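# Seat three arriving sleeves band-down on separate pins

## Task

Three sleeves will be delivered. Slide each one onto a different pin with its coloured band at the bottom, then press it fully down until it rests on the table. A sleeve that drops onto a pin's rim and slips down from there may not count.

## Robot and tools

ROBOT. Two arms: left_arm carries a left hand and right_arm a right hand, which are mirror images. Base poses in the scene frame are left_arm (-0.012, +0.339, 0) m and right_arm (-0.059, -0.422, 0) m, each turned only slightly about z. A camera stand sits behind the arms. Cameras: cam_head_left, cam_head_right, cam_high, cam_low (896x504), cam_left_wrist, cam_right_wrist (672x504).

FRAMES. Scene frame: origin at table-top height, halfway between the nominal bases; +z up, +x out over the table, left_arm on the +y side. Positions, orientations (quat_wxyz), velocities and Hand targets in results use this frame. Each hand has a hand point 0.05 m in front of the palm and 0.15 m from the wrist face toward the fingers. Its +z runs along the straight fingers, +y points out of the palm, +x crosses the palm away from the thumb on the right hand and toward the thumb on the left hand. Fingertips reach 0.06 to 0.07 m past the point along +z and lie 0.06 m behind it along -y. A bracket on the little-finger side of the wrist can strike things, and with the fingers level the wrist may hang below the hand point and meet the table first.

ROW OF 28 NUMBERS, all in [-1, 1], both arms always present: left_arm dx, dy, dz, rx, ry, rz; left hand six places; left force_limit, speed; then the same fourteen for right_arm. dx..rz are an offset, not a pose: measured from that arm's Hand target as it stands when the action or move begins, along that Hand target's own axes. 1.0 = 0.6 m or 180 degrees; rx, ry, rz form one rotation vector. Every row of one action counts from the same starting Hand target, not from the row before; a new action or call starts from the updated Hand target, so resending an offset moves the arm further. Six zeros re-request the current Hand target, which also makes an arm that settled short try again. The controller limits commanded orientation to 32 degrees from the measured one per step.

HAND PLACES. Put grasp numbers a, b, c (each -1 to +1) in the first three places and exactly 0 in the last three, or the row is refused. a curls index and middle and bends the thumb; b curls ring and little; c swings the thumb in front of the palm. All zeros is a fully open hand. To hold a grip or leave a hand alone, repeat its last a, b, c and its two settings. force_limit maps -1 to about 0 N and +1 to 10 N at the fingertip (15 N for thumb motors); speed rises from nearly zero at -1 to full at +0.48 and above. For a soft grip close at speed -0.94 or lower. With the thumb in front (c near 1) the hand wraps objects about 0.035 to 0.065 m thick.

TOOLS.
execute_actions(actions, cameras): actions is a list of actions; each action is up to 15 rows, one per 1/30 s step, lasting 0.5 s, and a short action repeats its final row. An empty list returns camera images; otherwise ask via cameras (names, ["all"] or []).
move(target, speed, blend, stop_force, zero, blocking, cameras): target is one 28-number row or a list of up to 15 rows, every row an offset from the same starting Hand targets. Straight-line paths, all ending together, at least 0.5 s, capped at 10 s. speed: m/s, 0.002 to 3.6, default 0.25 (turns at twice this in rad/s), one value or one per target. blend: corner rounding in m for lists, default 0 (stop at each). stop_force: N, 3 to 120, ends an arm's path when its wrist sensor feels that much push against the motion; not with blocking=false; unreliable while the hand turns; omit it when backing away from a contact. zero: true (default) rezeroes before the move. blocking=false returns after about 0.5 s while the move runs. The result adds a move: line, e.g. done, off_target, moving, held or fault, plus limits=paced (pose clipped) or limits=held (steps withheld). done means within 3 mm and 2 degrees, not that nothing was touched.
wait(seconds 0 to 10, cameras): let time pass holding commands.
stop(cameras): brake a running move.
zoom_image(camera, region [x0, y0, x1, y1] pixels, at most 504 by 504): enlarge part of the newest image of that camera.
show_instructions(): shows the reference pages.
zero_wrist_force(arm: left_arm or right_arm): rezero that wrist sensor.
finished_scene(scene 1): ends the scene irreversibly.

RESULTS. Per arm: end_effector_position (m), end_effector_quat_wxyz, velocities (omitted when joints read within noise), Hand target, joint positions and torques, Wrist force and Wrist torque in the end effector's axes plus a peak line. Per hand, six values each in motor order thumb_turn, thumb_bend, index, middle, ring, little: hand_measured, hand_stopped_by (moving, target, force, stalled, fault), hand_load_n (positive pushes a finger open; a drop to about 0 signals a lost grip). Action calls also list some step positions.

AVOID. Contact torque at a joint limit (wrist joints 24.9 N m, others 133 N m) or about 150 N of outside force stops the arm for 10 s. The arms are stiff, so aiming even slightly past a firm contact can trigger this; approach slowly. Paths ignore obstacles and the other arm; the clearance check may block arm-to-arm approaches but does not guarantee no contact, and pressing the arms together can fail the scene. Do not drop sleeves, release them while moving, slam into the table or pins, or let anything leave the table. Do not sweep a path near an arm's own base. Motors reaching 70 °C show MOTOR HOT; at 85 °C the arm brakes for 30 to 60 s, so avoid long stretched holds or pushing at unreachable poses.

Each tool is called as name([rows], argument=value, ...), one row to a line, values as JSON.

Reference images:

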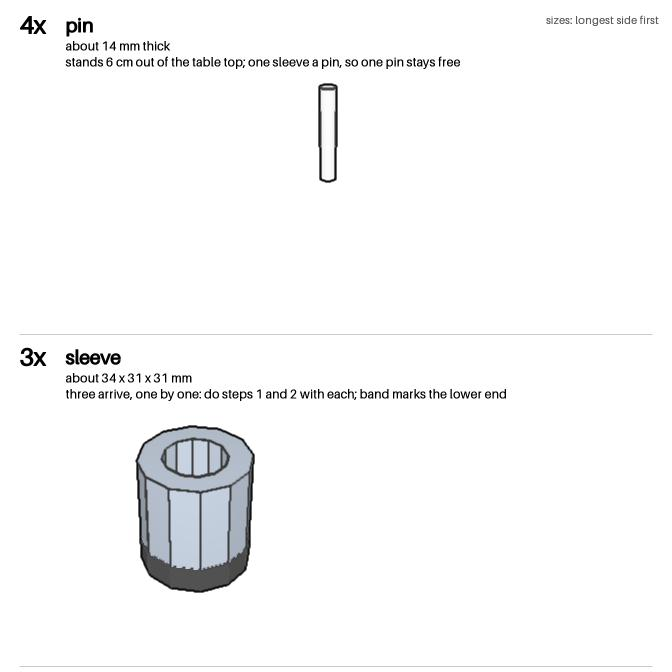

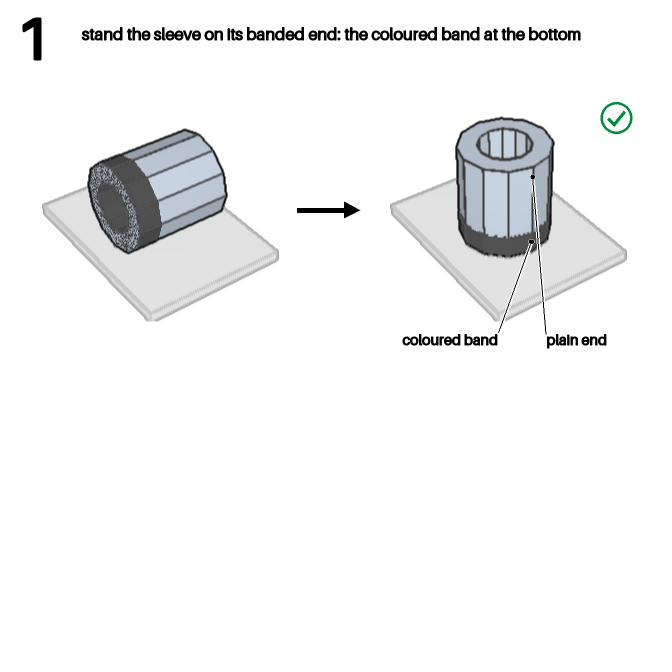

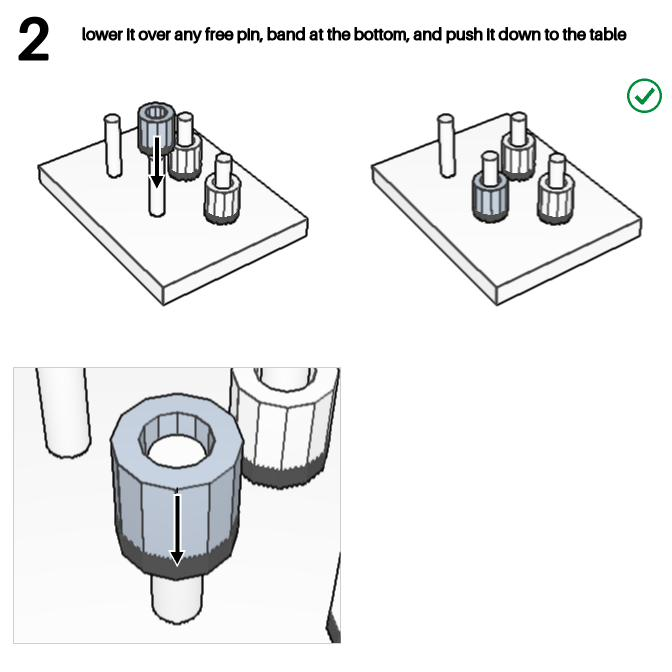

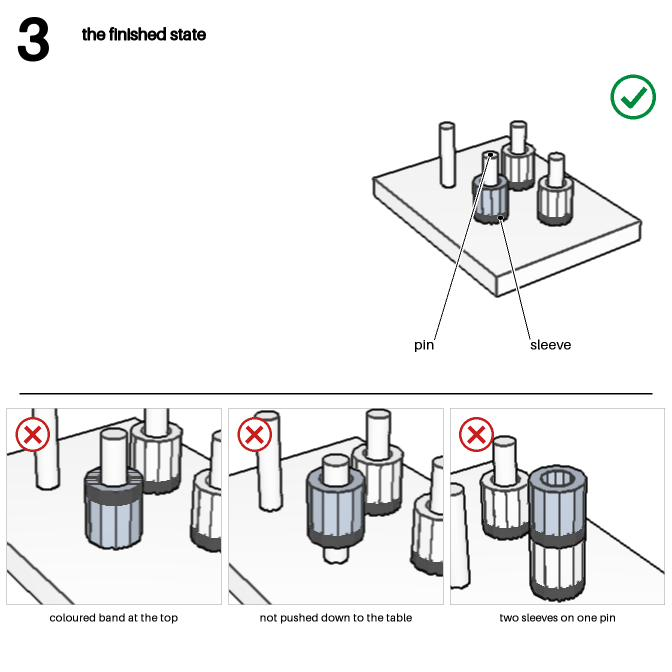

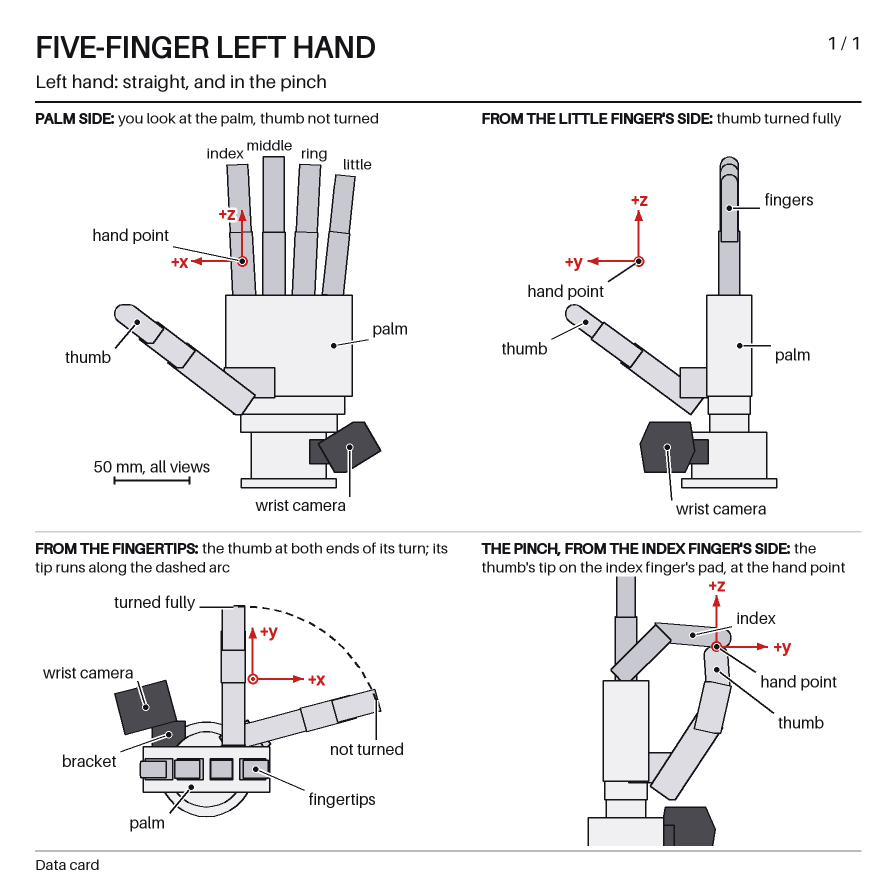

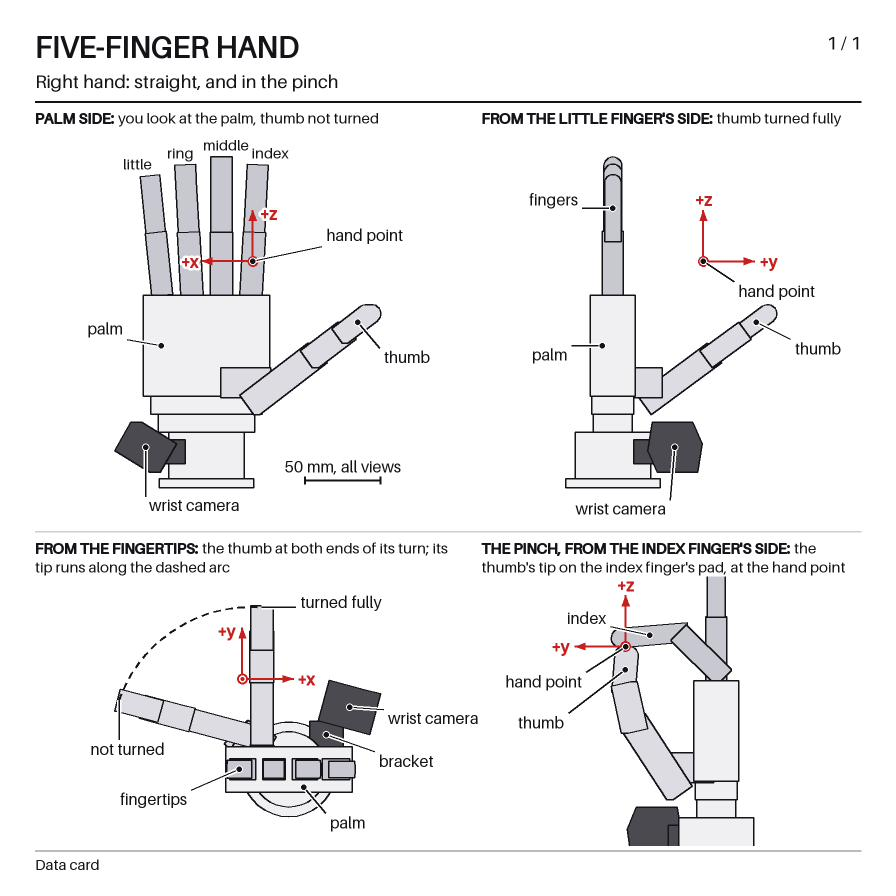

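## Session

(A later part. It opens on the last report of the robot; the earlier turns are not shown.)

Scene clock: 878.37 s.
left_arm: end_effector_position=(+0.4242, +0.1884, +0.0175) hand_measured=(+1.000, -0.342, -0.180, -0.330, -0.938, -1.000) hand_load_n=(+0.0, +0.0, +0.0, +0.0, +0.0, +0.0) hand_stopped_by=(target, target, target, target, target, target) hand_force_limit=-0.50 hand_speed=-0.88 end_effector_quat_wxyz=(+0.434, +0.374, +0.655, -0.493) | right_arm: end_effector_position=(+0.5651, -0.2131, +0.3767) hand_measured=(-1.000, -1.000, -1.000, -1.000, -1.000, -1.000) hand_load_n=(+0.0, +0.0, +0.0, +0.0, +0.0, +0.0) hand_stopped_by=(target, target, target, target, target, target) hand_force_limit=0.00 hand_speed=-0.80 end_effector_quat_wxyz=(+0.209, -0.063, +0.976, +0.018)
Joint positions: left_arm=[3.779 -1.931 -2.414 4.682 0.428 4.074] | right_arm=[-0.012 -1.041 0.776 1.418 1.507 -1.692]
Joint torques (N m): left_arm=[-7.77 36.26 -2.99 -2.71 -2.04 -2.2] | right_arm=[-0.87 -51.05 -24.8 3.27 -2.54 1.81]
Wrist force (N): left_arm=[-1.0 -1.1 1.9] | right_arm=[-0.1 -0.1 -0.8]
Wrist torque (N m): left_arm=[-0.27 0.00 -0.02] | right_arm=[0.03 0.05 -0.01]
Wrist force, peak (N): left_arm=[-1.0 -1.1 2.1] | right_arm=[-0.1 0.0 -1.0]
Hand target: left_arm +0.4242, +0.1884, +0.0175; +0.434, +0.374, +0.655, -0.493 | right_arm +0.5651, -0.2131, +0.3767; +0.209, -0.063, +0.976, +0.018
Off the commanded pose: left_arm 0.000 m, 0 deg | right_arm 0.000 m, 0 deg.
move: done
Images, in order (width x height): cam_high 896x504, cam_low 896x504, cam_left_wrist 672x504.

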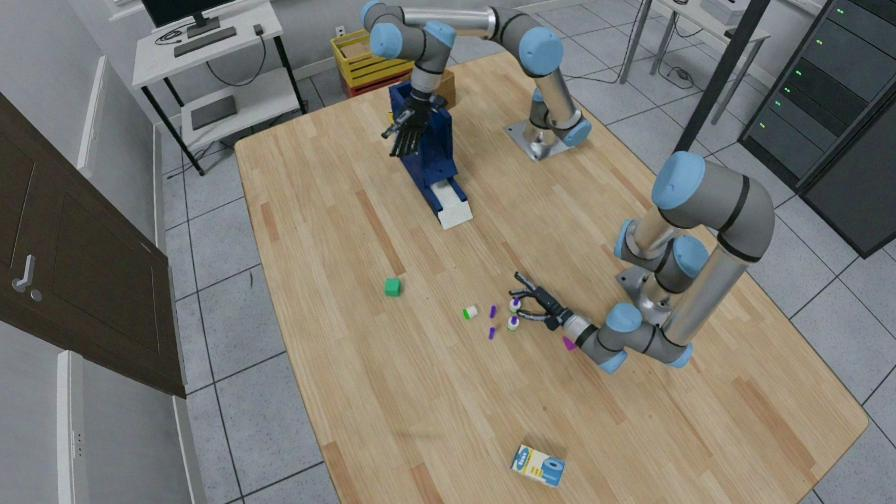

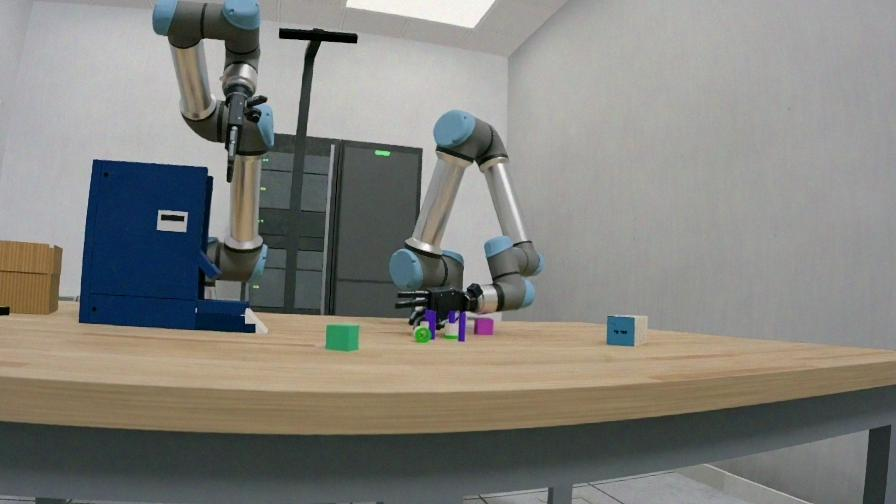

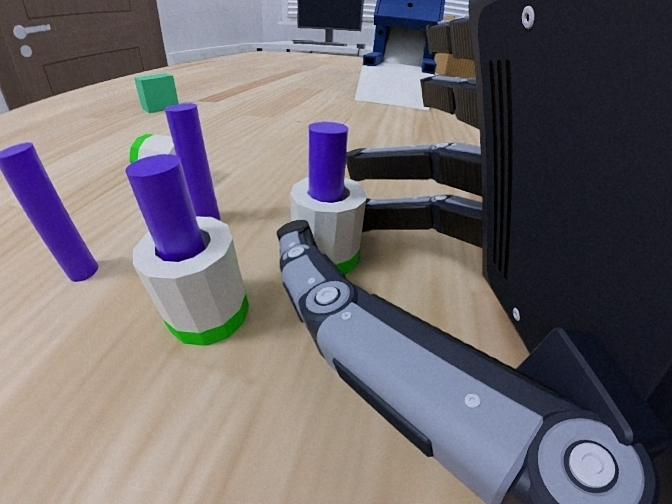

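move(target=[-0.1562, -0.0535, -0.023, 0, 0, 0, 0.41, 0, 1, 0, 0, 0, -0.5, -0.88, 0, 0, 0, 0, 0, 0, 0, 0, 0, 0, 0, 0, 0, -0.8], speed=0.1, cameras=["all"])

zoom_image(camera="cam_low", region=[394, 290, 484, 350])

zoom_image(camera="cam_head_right", region=[380, 250, 480, 350])

zoom_image(camera="cam_high", region=[450, 280, 550, 350])

zoom_image(camera="cam_right_wrist", region=[512, 40, 672, 200])

Scene clock: 882.73 s.
left_arm: end_effector_position=(+0.4243, +0.1885, +0.1175) hand_measured=(+1.000, -0.342, -0.180, -0.330, -0.938, -1.000) hand_load_n=(+0.0, -0.5, +0.0, -0.5, +0.0, +0.0) hand_stopped_by=(target, target, target, target, target, target) hand_force_limit=-0.50 hand_speed=-0.88 end_effector_quat_wxyz=(+0.434, +0.374, +0.655, -0.493) | right_arm: end_effector_position=(+0.5651, -0.2131, +0.3767) hand_measured=(-1.000, -1.000, -1.000, -1.000, -1.000, -1.000) hand_load_n=(+0.0, +0.0, +0.0, +0.0, +0.0, +0.0) hand_stopped_by=(target, target, target, target, target, target) hand_force_limit=0.00 hand_speed=-0.80 end_effector_quat_wxyz=(+0.209, -0.063, +0.976, +0.018)
Joint positions: left_arm=[3.78 -1.639 -2.344 4.32 0.428 4.075] | right_arm=[-0.012 -1.041 0.776 1.418 1.507 -1.692]
Joint torques (N m): left_arm=[2 16.3 1.67 0.44 -0.12 -0.73] | right_arm=[-0.86 -51.69 -25.35 3.24 -2.54 1.84]
Wrist force (N): left_arm=[-1.3 -1.1 2.0] | right_arm=[0.0 0.0 -0.9]
Wrist torque (N m): left_arm=[-0.29 0.07 -0.08] | right_arm=[0.05 0.03 0.00]
Wrist force, peak (N): left_arm=[-1.8 -1.4 1.9] | right_arm=[-0.1 0.1 -1.1]
Hand target: left_arm +0.4242, +0.1885, +0.1175; +0.434, +0.374, +0.655, -0.493 | right_arm +0.5651, -0.2131, +0.3767; +0.209, -0.063, +0.976, +0.018
Off the commanded pose: left_arm 0.000 m, 0 deg | right_arm 0.000 m, 0 deg.
move: done

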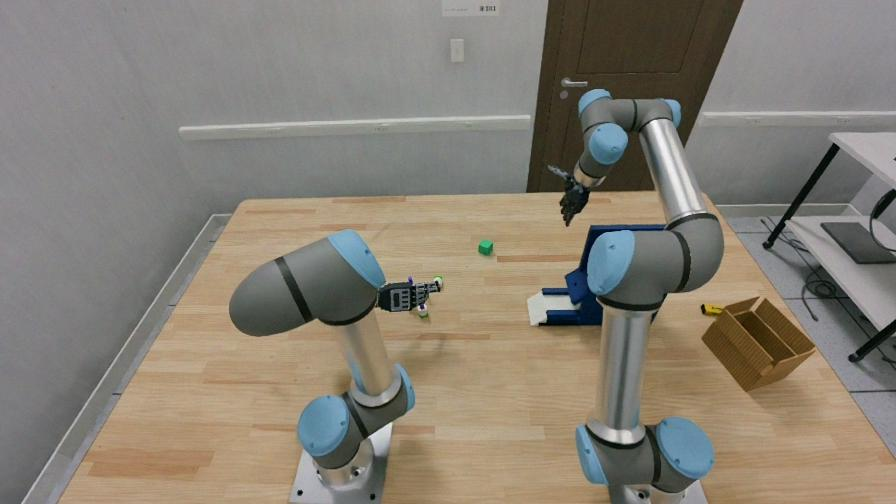

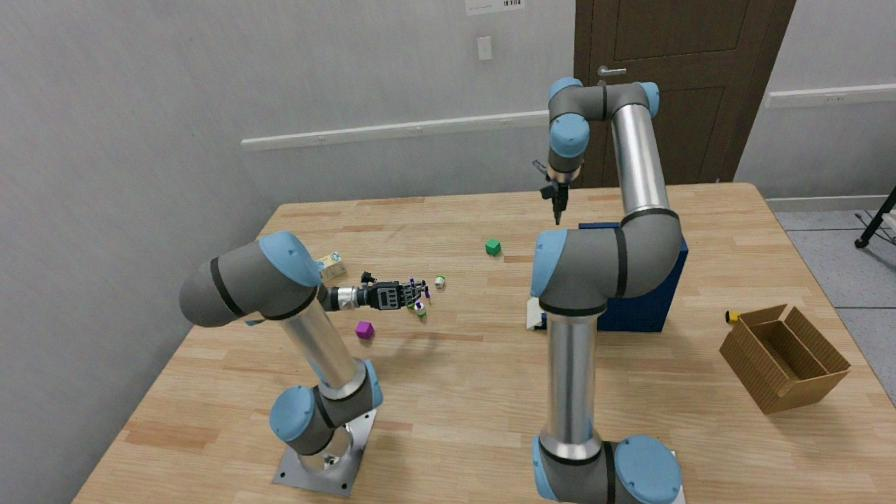

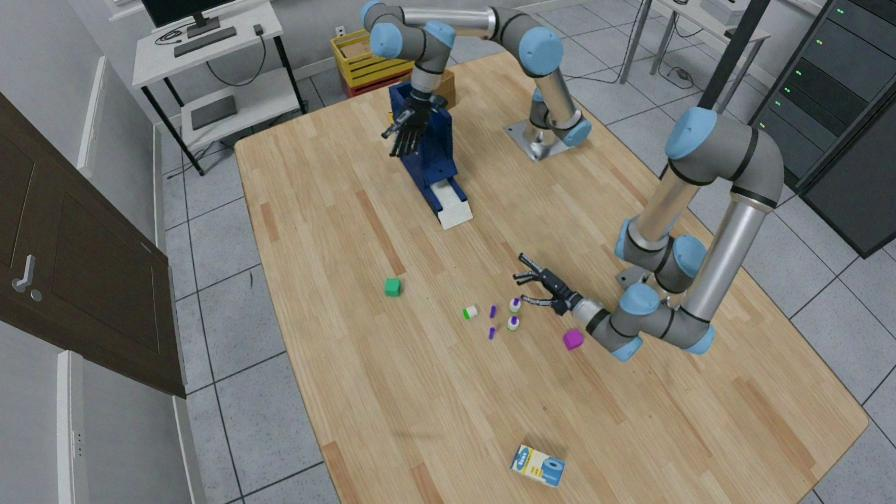

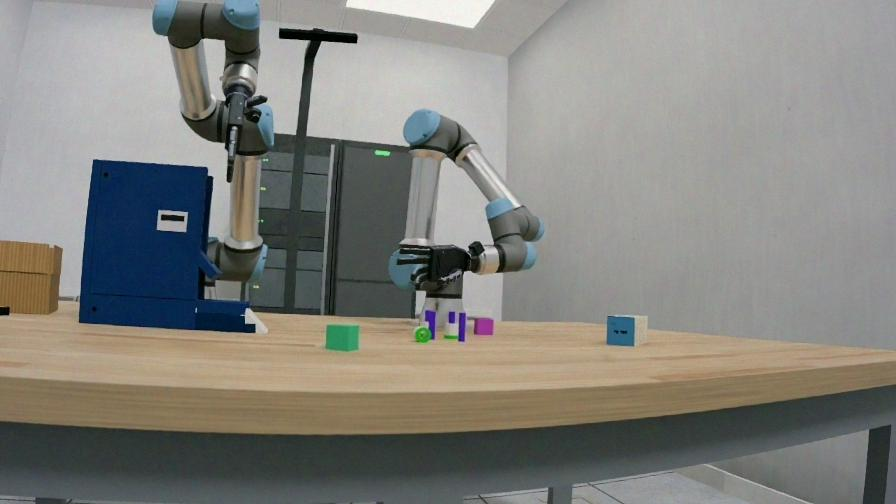

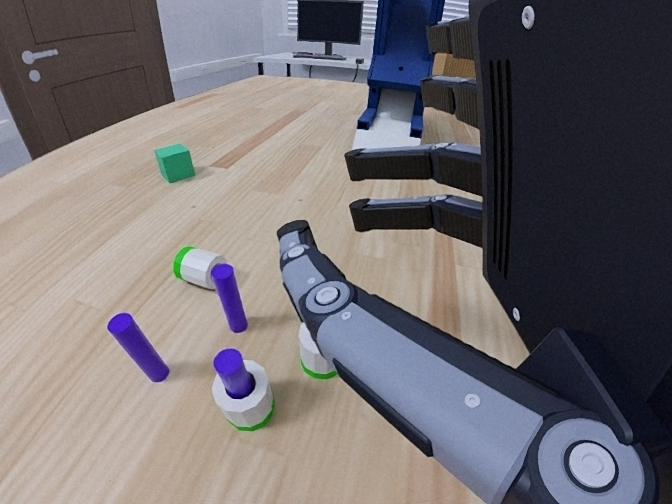

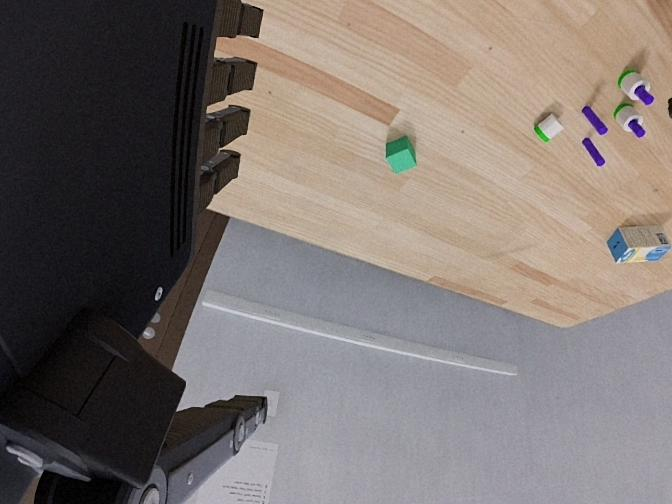

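Scaled by 5.600 from the camera's 896x504 image, which has a finer 1280x720 frame.

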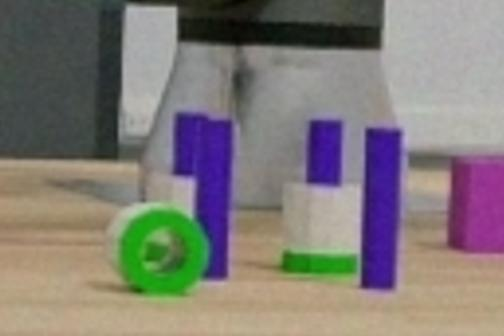

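Scaled by 5.040 from the camera's 896x504 image, which has a finer 1280x720 frame.

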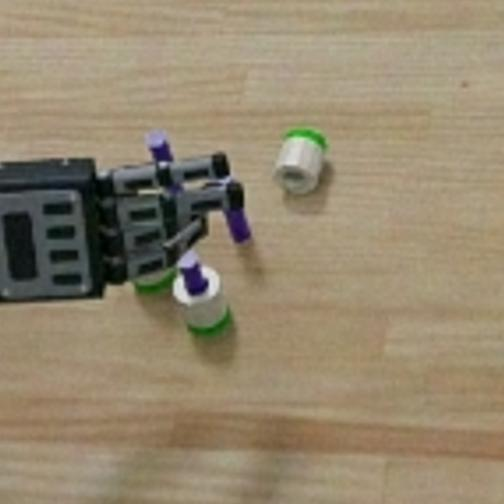

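Scaled by 5.040 from the camera's 896x504 image, which has a finer 1280x720 frame.

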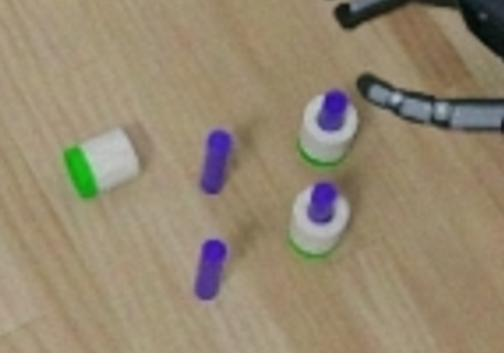

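Scaled by 3.150 from the camera's 672x504 image, which has a finer 960x720 frame.

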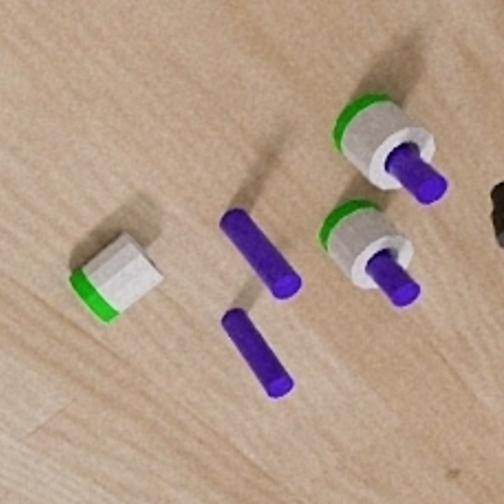

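move([
  [-0.0781, -0.0268, -0.0115, 0, 0, 0, 0, 0, 0, 0, 0, 0, -0.5, 0, 0, 0, 0, 0, 0, 0, 0, 0, 0, 0, 0, 0, 0, -0.8],
  [-0.1843, 0.148, 0.1523, -0.0293, 0.4599, 0.1394, 0, 0, 0, 0, 0, 0, -0.5, 0, 0.1398, -0.1758, -0.1562, 0, 0, 0, 0, 0, 0, 0, 0, 0, 0, -0.8],
], speed=0.25, blend=[0.03, 0], cameras=["cam_left_wrist", "cam_head_right", "cam_high", "cam_low", "cam_right_wrist"])

zoom_image(camera="cam_high", region=[450, 270, 540, 350])

zoom_image(camera="cam_head_right", region=[390, 240, 490, 340])

Scene clock: 928.30 s.
left_arm: end_effector_position=(+0.5619, +0.1137, +0.1801) hand_measured=(-1.000, -1.000, -1.000, -1.000, -1.000, -1.000) hand_load_n=(+0.0, +0.0, +0.0, +0.0, +0.0, +0.0) hand_stopped_by=(target, target, target, target, target, target) hand_force_limit=-0.50 hand_speed=0.00 end_effector_quat_wxyz=(+0.000, +0.707, +0.707, +0.000) | right_arm: end_effector_position=(+0.4649, -0.3330, +0.4269) hand_measured=(-1.000, -1.000, -1.000, -1.000, -1.000, -0.778) hand_load_n=(+0.0, +0.0, +0.0, +0.0, +0.0, +0.0) hand_stopped_by=(target, target, target, target, target, target) hand_force_limit=0.00 hand_speed=-0.80 end_effector_quat_wxyz=(+0.209, -0.063, +0.976, +0.018)
Joint positions: left_arm=[2.941 -1.796 -1.729 5.096 1.571 2.913] | right_arm=[-0.317 -1.348 1.084 1.451 1.387 -1.976]
Joint torques (N m): left_arm=[-2.4 39.85 14.22 5.36 1.14 1.79] | right_arm=[4.03 -15.52 -25.42 -0.18 2.05 2.07]
Wrist force (N): left_arm=[0.4 -0.2 1.0] | right_arm=[0.1 -0.2 -0.3]
Wrist torque (N m): left_arm=[-0.05 0.03 0.02] | right_arm=[-0.03 -0.02 -0.02]
Wrist force, peak (N): left_arm=[-2.2 -1.5 1.5] | right_arm=[-54.0 16.8 25.4]
Hand target: left_arm +0.5619, +0.1138, +0.1801; +0.000, +0.707, +0.707, +0.000 | right_arm +0.4649, -0.3330, +0.4269; +0.209, -0.063, +0.976, +0.018
Off the commanded pose: left_arm 0.000 m, 0 deg | right_arm 0.000 m, 0 deg.
move: done; blend cut to 0.025 m at target 1
Images, in order (width x height): cam_head_right 896x504, cam_high 896x504, cam_low 896x504, cam_left_wrist 672x504, cam_right_wrist 672x504.

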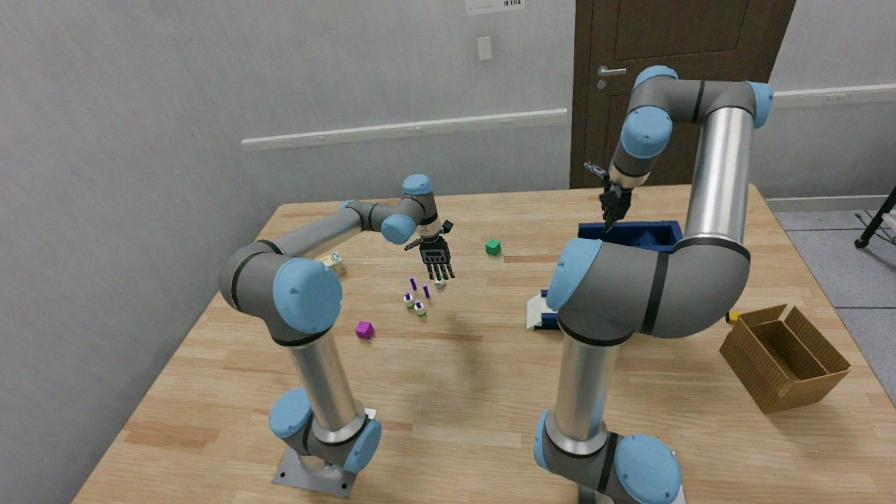

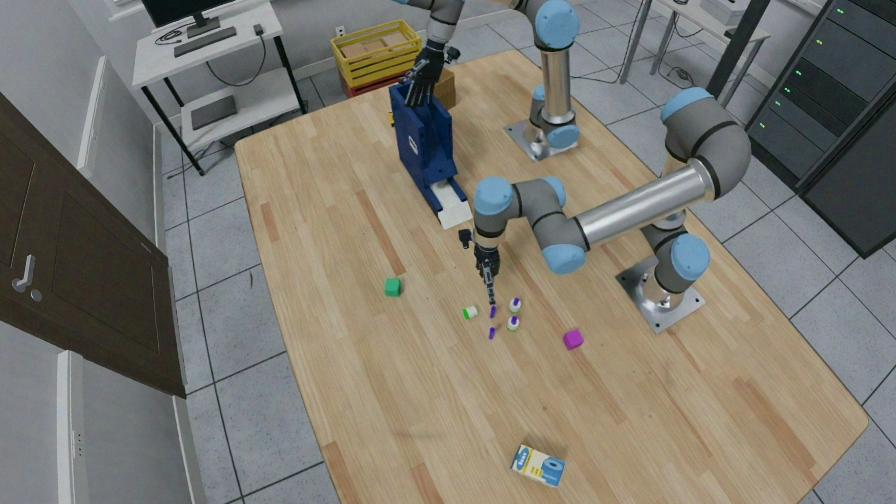

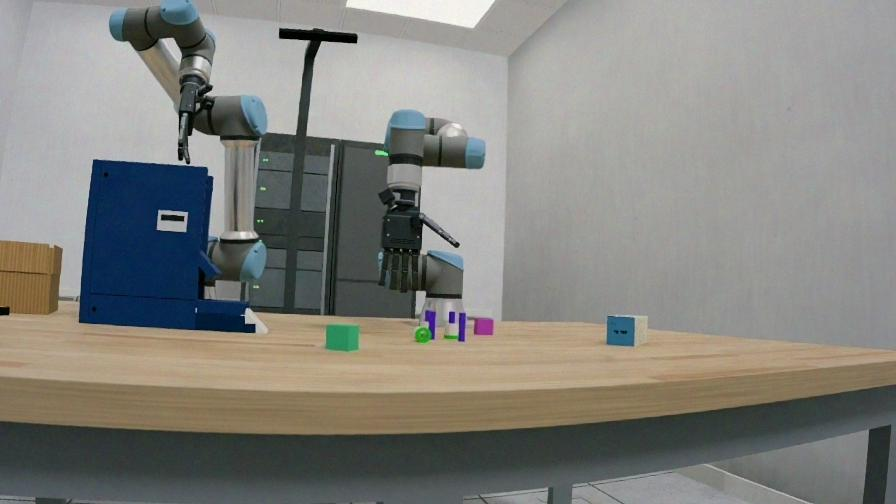

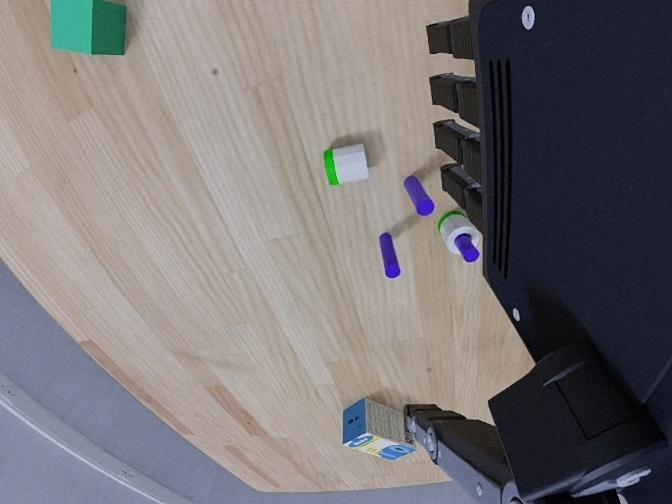

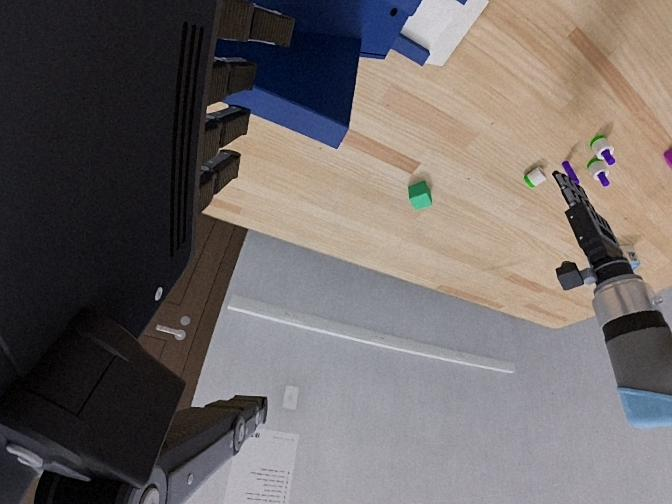

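Scaled by 5.600 from the camera's 896x504 image, which has a finer 1280x720 frame.

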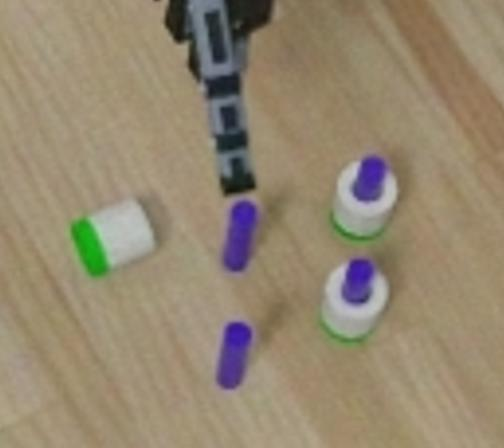

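Scaled by 5.040 from the camera's 896x504 image, which has a finer 1280x720 frame.

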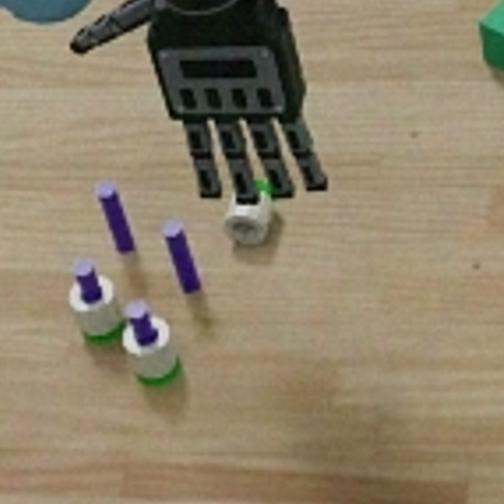

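move([
  [0, 0.01, 0.1465, 0, 0, 0, 0, 0, 0, 0, 0, 0, -0.5, 0, 0, 0, 0, 0, 0, 0, 0, 0, 0, 0, 0, 0, 0, -0.8],
  [0, 0.125, 0.1465, 0, 0, 0, 0, 0, 0, 0, 0, 0, -0.5, 0, 0, 0, 0, 0, 0, 0, 0, 0, 0, 0, 0, 0, 0, -0.8],
], speed=[0.12, 0.06], stop_force=15, cameras=["cam_left_wrist", "cam_head_right", "cam_high"])

zoom_image(camera="cam_high", region=[430, 270, 530, 350])

zoom_image(camera="cam_head_right", region=[390, 230, 490, 330])

Scene clock: 952.70 s.
left_arm: end_effector_position=(+0.6369, +0.1138, +0.0923) hand_measured=(-1.000, -1.000, -1.000, -1.000, -1.000, -1.000) hand_load_n=(+0.0, +0.0, +0.0, +0.0, +0.0, +0.0) hand_stopped_by=(target, target, target, target, target, target) hand_force_limit=-0.50 hand_speed=0.00 end_effector_quat_wxyz=(+0.000, +0.707, +0.707, +0.000) | right_arm: end_effector_position=(+0.4649, -0.3330, +0.4269) hand_measured=(-1.000, -1.000, -1.000, -1.000, -1.000, -0.778) hand_load_n=(+0.0, +0.0, +0.0, +0.0, +0.0, +0.0) hand_stopped_by=(target, target, target, target, target, target) hand_force_limit=0.00 hand_speed=-0.80 end_effector_quat_wxyz=(+0.209, -0.063, +0.976, +0.018)
Joint positions: left_arm=[2.968 -2.036 -1.64 5.248 1.571 2.94] | right_arm=[-0.317 -1.348 1.084 1.451 1.387 -1.976]
Joint torques (N m): left_arm=[-7.94 52.87 8.36 5 -0.44 -2.19] | right_arm=[6.4 -15.7 -26.1 0.37 2.1 2.13]
Wrist force (N): left_arm=[0.6 -0.1 0.9] | right_arm=[-0.1 0.0 -0.1]
Wrist torque (N m): left_arm=[-0.05 0.02 -0.02] | right_arm=[0.00 0.01 -0.02]
Wrist force, peak (N): left_arm=[0.5 -0.6 2.6] | right_arm=[0.6 0.0 -0.1]
Hand target: left_arm +0.6369, +0.1138, +0.0923; +0.000, +0.707, +0.707, +0.000 | right_arm +0.4649, -0.3330, +0.4269; +0.209, -0.063, +0.976, +0.018
Off the commanded pose: left_arm 0.000 m, 0 deg | right_arm 0.000 m, 0 deg.
move: done
Images, in order (width x height): cam_head_right 896x504, cam_high 896x504, cam_left_wrist 672x504.

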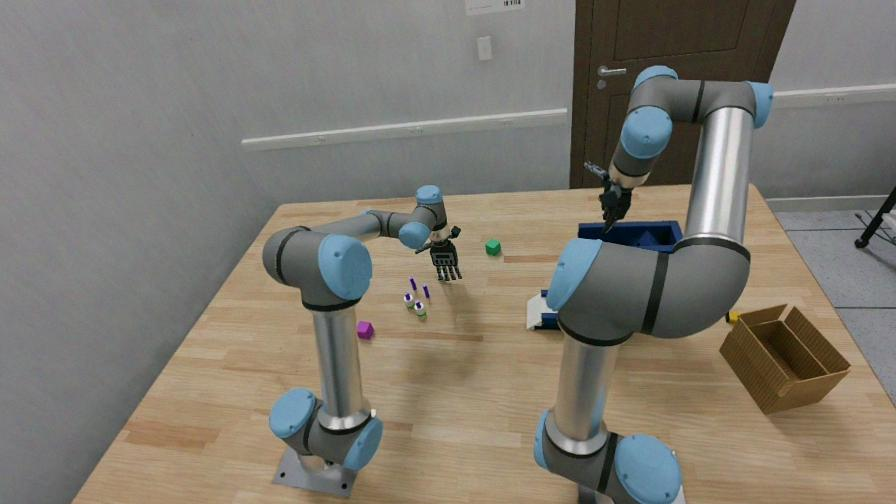

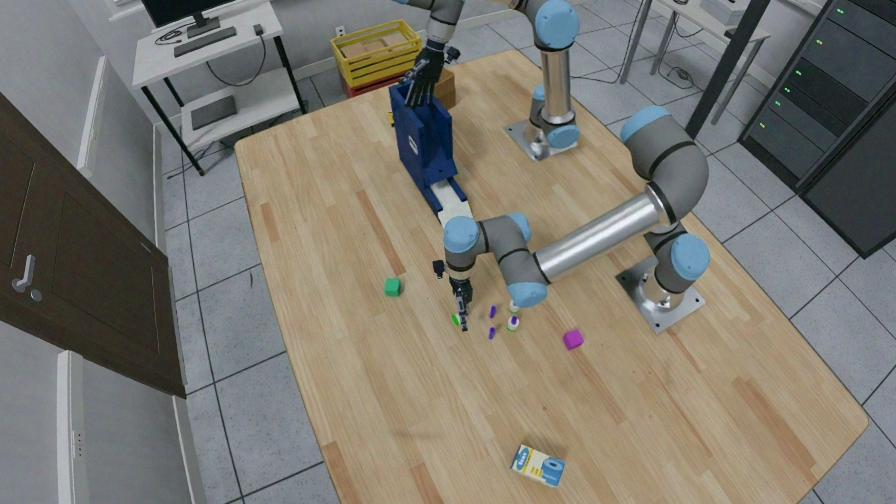

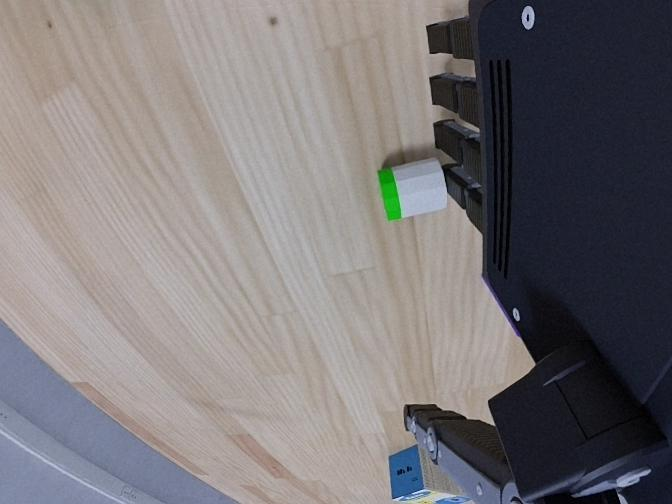

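Scaled by 5.040 from the camera's 896x504 image, which has a finer 1280x720 frame.

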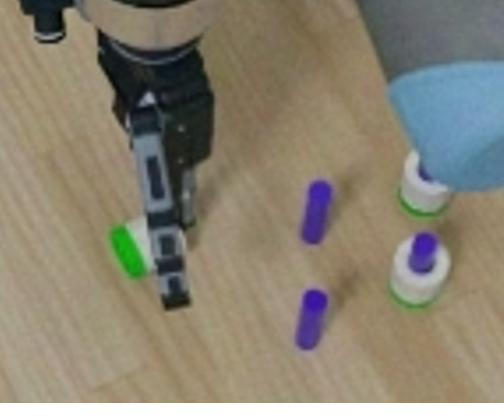

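Scaled by 5.040 from the camera's 896x504 image, which has a finer 1280x720 frame.

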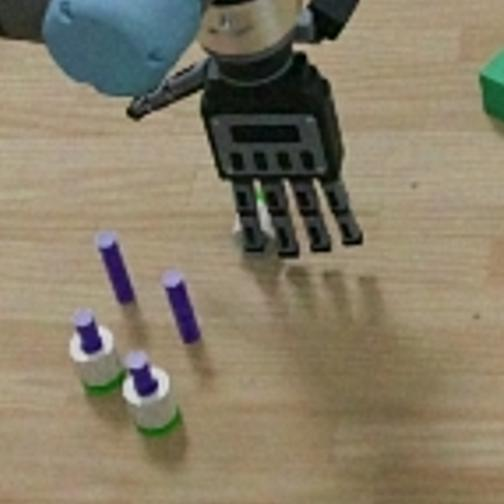

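move([
  [0, 0, -0.163, 0, 0, 0, 0.25, 0, 1, 0, 0, 0, -0.5, 0, 0, 0, 0, 0, 0, 0, 0, 0, 0, 0, 0, 0, 0, -0.8],
  [0.0203, -0.0665, -0.0795, 0.1739, 0.3267, 0.3895, 0.25, 0, 1, 0, 0, 0, -0.5, 0, 0, 0, 0, 0, 0, 0, 0, 0, 0, 0, 0, 0, 0, -0.8],
], speed=0.25, blend=[0.03, 0], cameras=["cam_left_wrist", "cam_head_right", "cam_high", "cam_low"])

Scene clock: 963.60 s.
left_arm: end_effector_position=(+0.5969, +0.1259, +0.1399) hand_measured=(+1.000, -0.462, -0.500, -0.650, -0.962, -1.000) hand_load_n=(+0.0, +0.0, +0.0, +0.0, +0.0, +0.0) hand_stopped_by=(target, target, target, target, target, target) hand_force_limit=-0.50 hand_speed=0.00 end_effector_quat_wxyz=(-0.492, +0.853, +0.087, +0.151) | right_arm: end_effector_position=(+0.4649, -0.3330, +0.4269) hand_measured=(-1.000, -1.000, -1.000, -1.000, -1.000, -0.778) hand_load_n=(+0.0, +0.0, +0.0, +0.0, +0.0, +0.0) hand_stopped_by=(target, target, target, target, target, target) hand_force_limit=0.00 hand_speed=-0.80 end_effector_quat_wxyz=(+0.209, -0.063, +0.976, +0.018)
Joint positions: left_arm=[2.718 -2.088 -1.568 4.783 2.594 3.805] | right_arm=[-0.317 -1.348 1.084 1.451 1.387 -1.976]
Joint torques (N m): left_arm=[9.71 48.87 30.38 -0.93 2.07 -0.73] | right_arm=[5.98 -16.5 -25.67 2.21 1.75 2.18]
Wrist force (N): left_arm=[2.8 -2.4 2.5] | right_arm=[0.3 -0.2 -0.2]
Wrist torque (N m): left_arm=[-0.24 -0.10 0.36] | right_arm=[-0.03 -0.05 -0.01]
Wrist force, peak (N): left_arm=[3.1 -2.6 2.6] | right_arm=[0.4 0.3 -0.2]
Hand target: left_arm +0.5970, +0.1259, +0.1399; -0.492, +0.853, +0.087, +0.151 | right_arm +0.4649, -0.3330, +0.4269; +0.209, -0.063, +0.976, +0.018
Off the commanded pose: left_arm 0.000 m, 0 deg | right_arm 0.000 m, 0 deg.
move: done
Images, in order (width x height): cam_head_right 896x504, cam_high 896x504, cam_low 896x504, cam_left_wrist 672x504.

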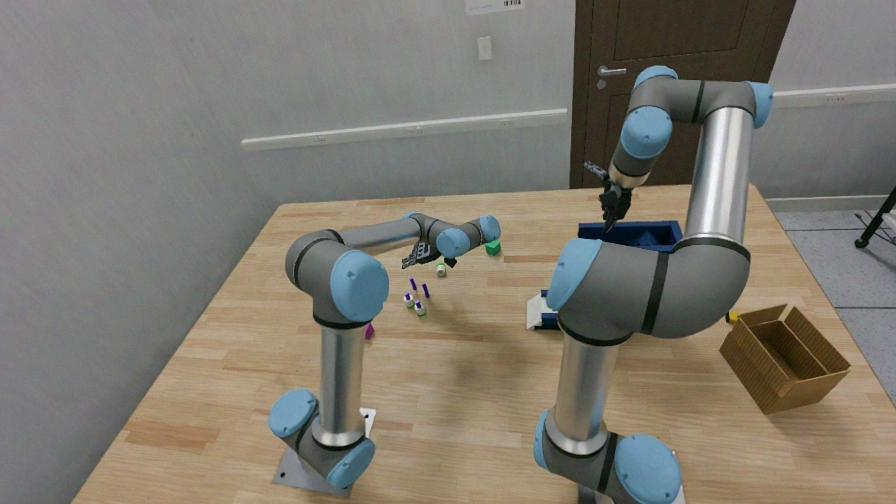

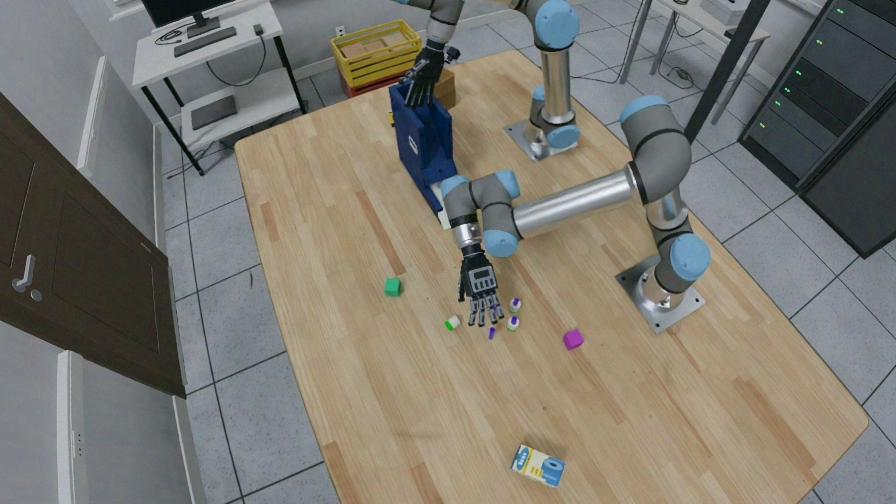

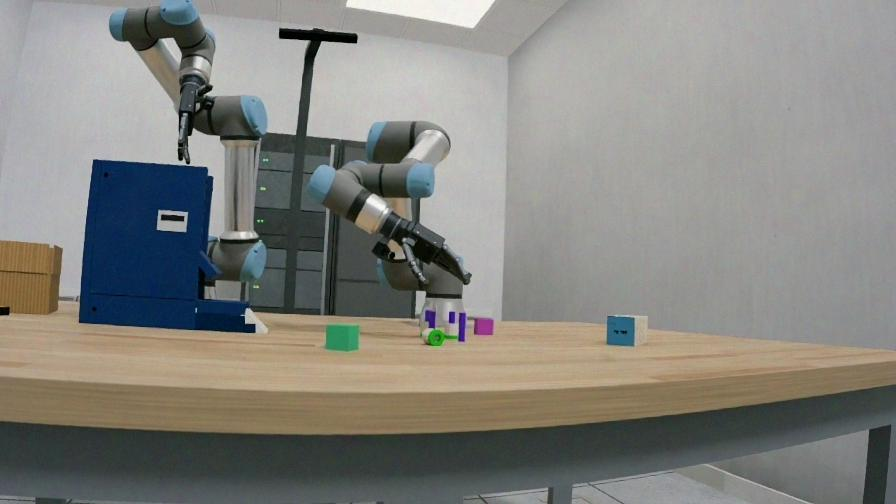

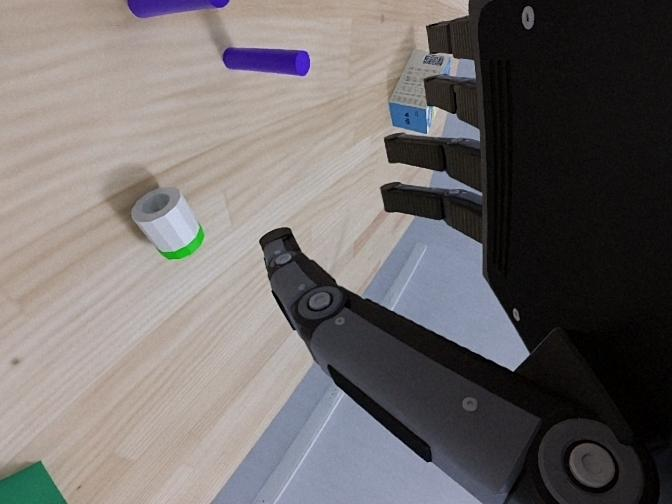

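zoom_image(camera="cam_high", region=[430, 290, 530, 350])

zoom_image(camera="cam_head_right", region=[390, 230, 490, 330])

zoom_image(camera="cam_left_wrist", region=[90, 150, 270, 300])

Scaled by 5.040 from the camera's 896x504 image, which has a finer 1280x720 frame.

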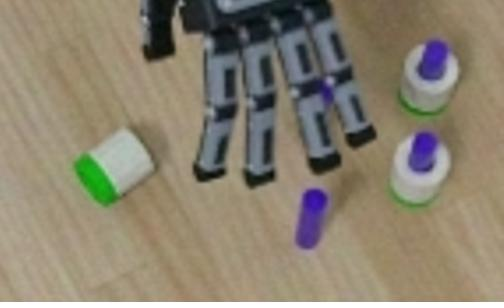

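Scaled by 5.040 from the camera's 896x504 image, which has a finer 1280x720 frame.

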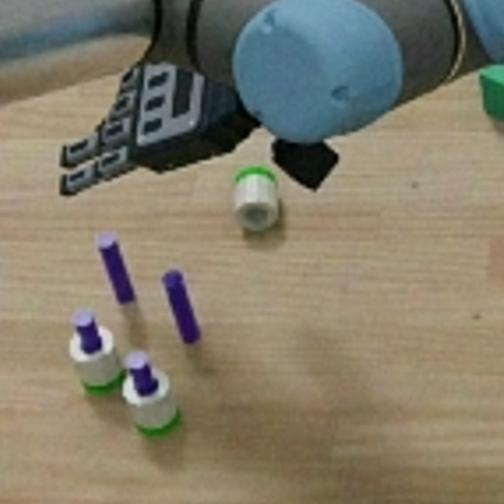

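Scaled by 2.800 from the camera's 672x504 image, which has a finer 960x720 frame.

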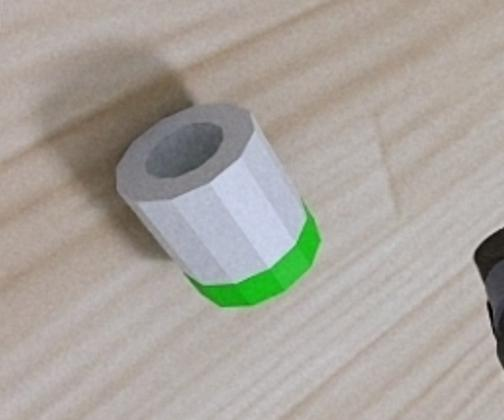

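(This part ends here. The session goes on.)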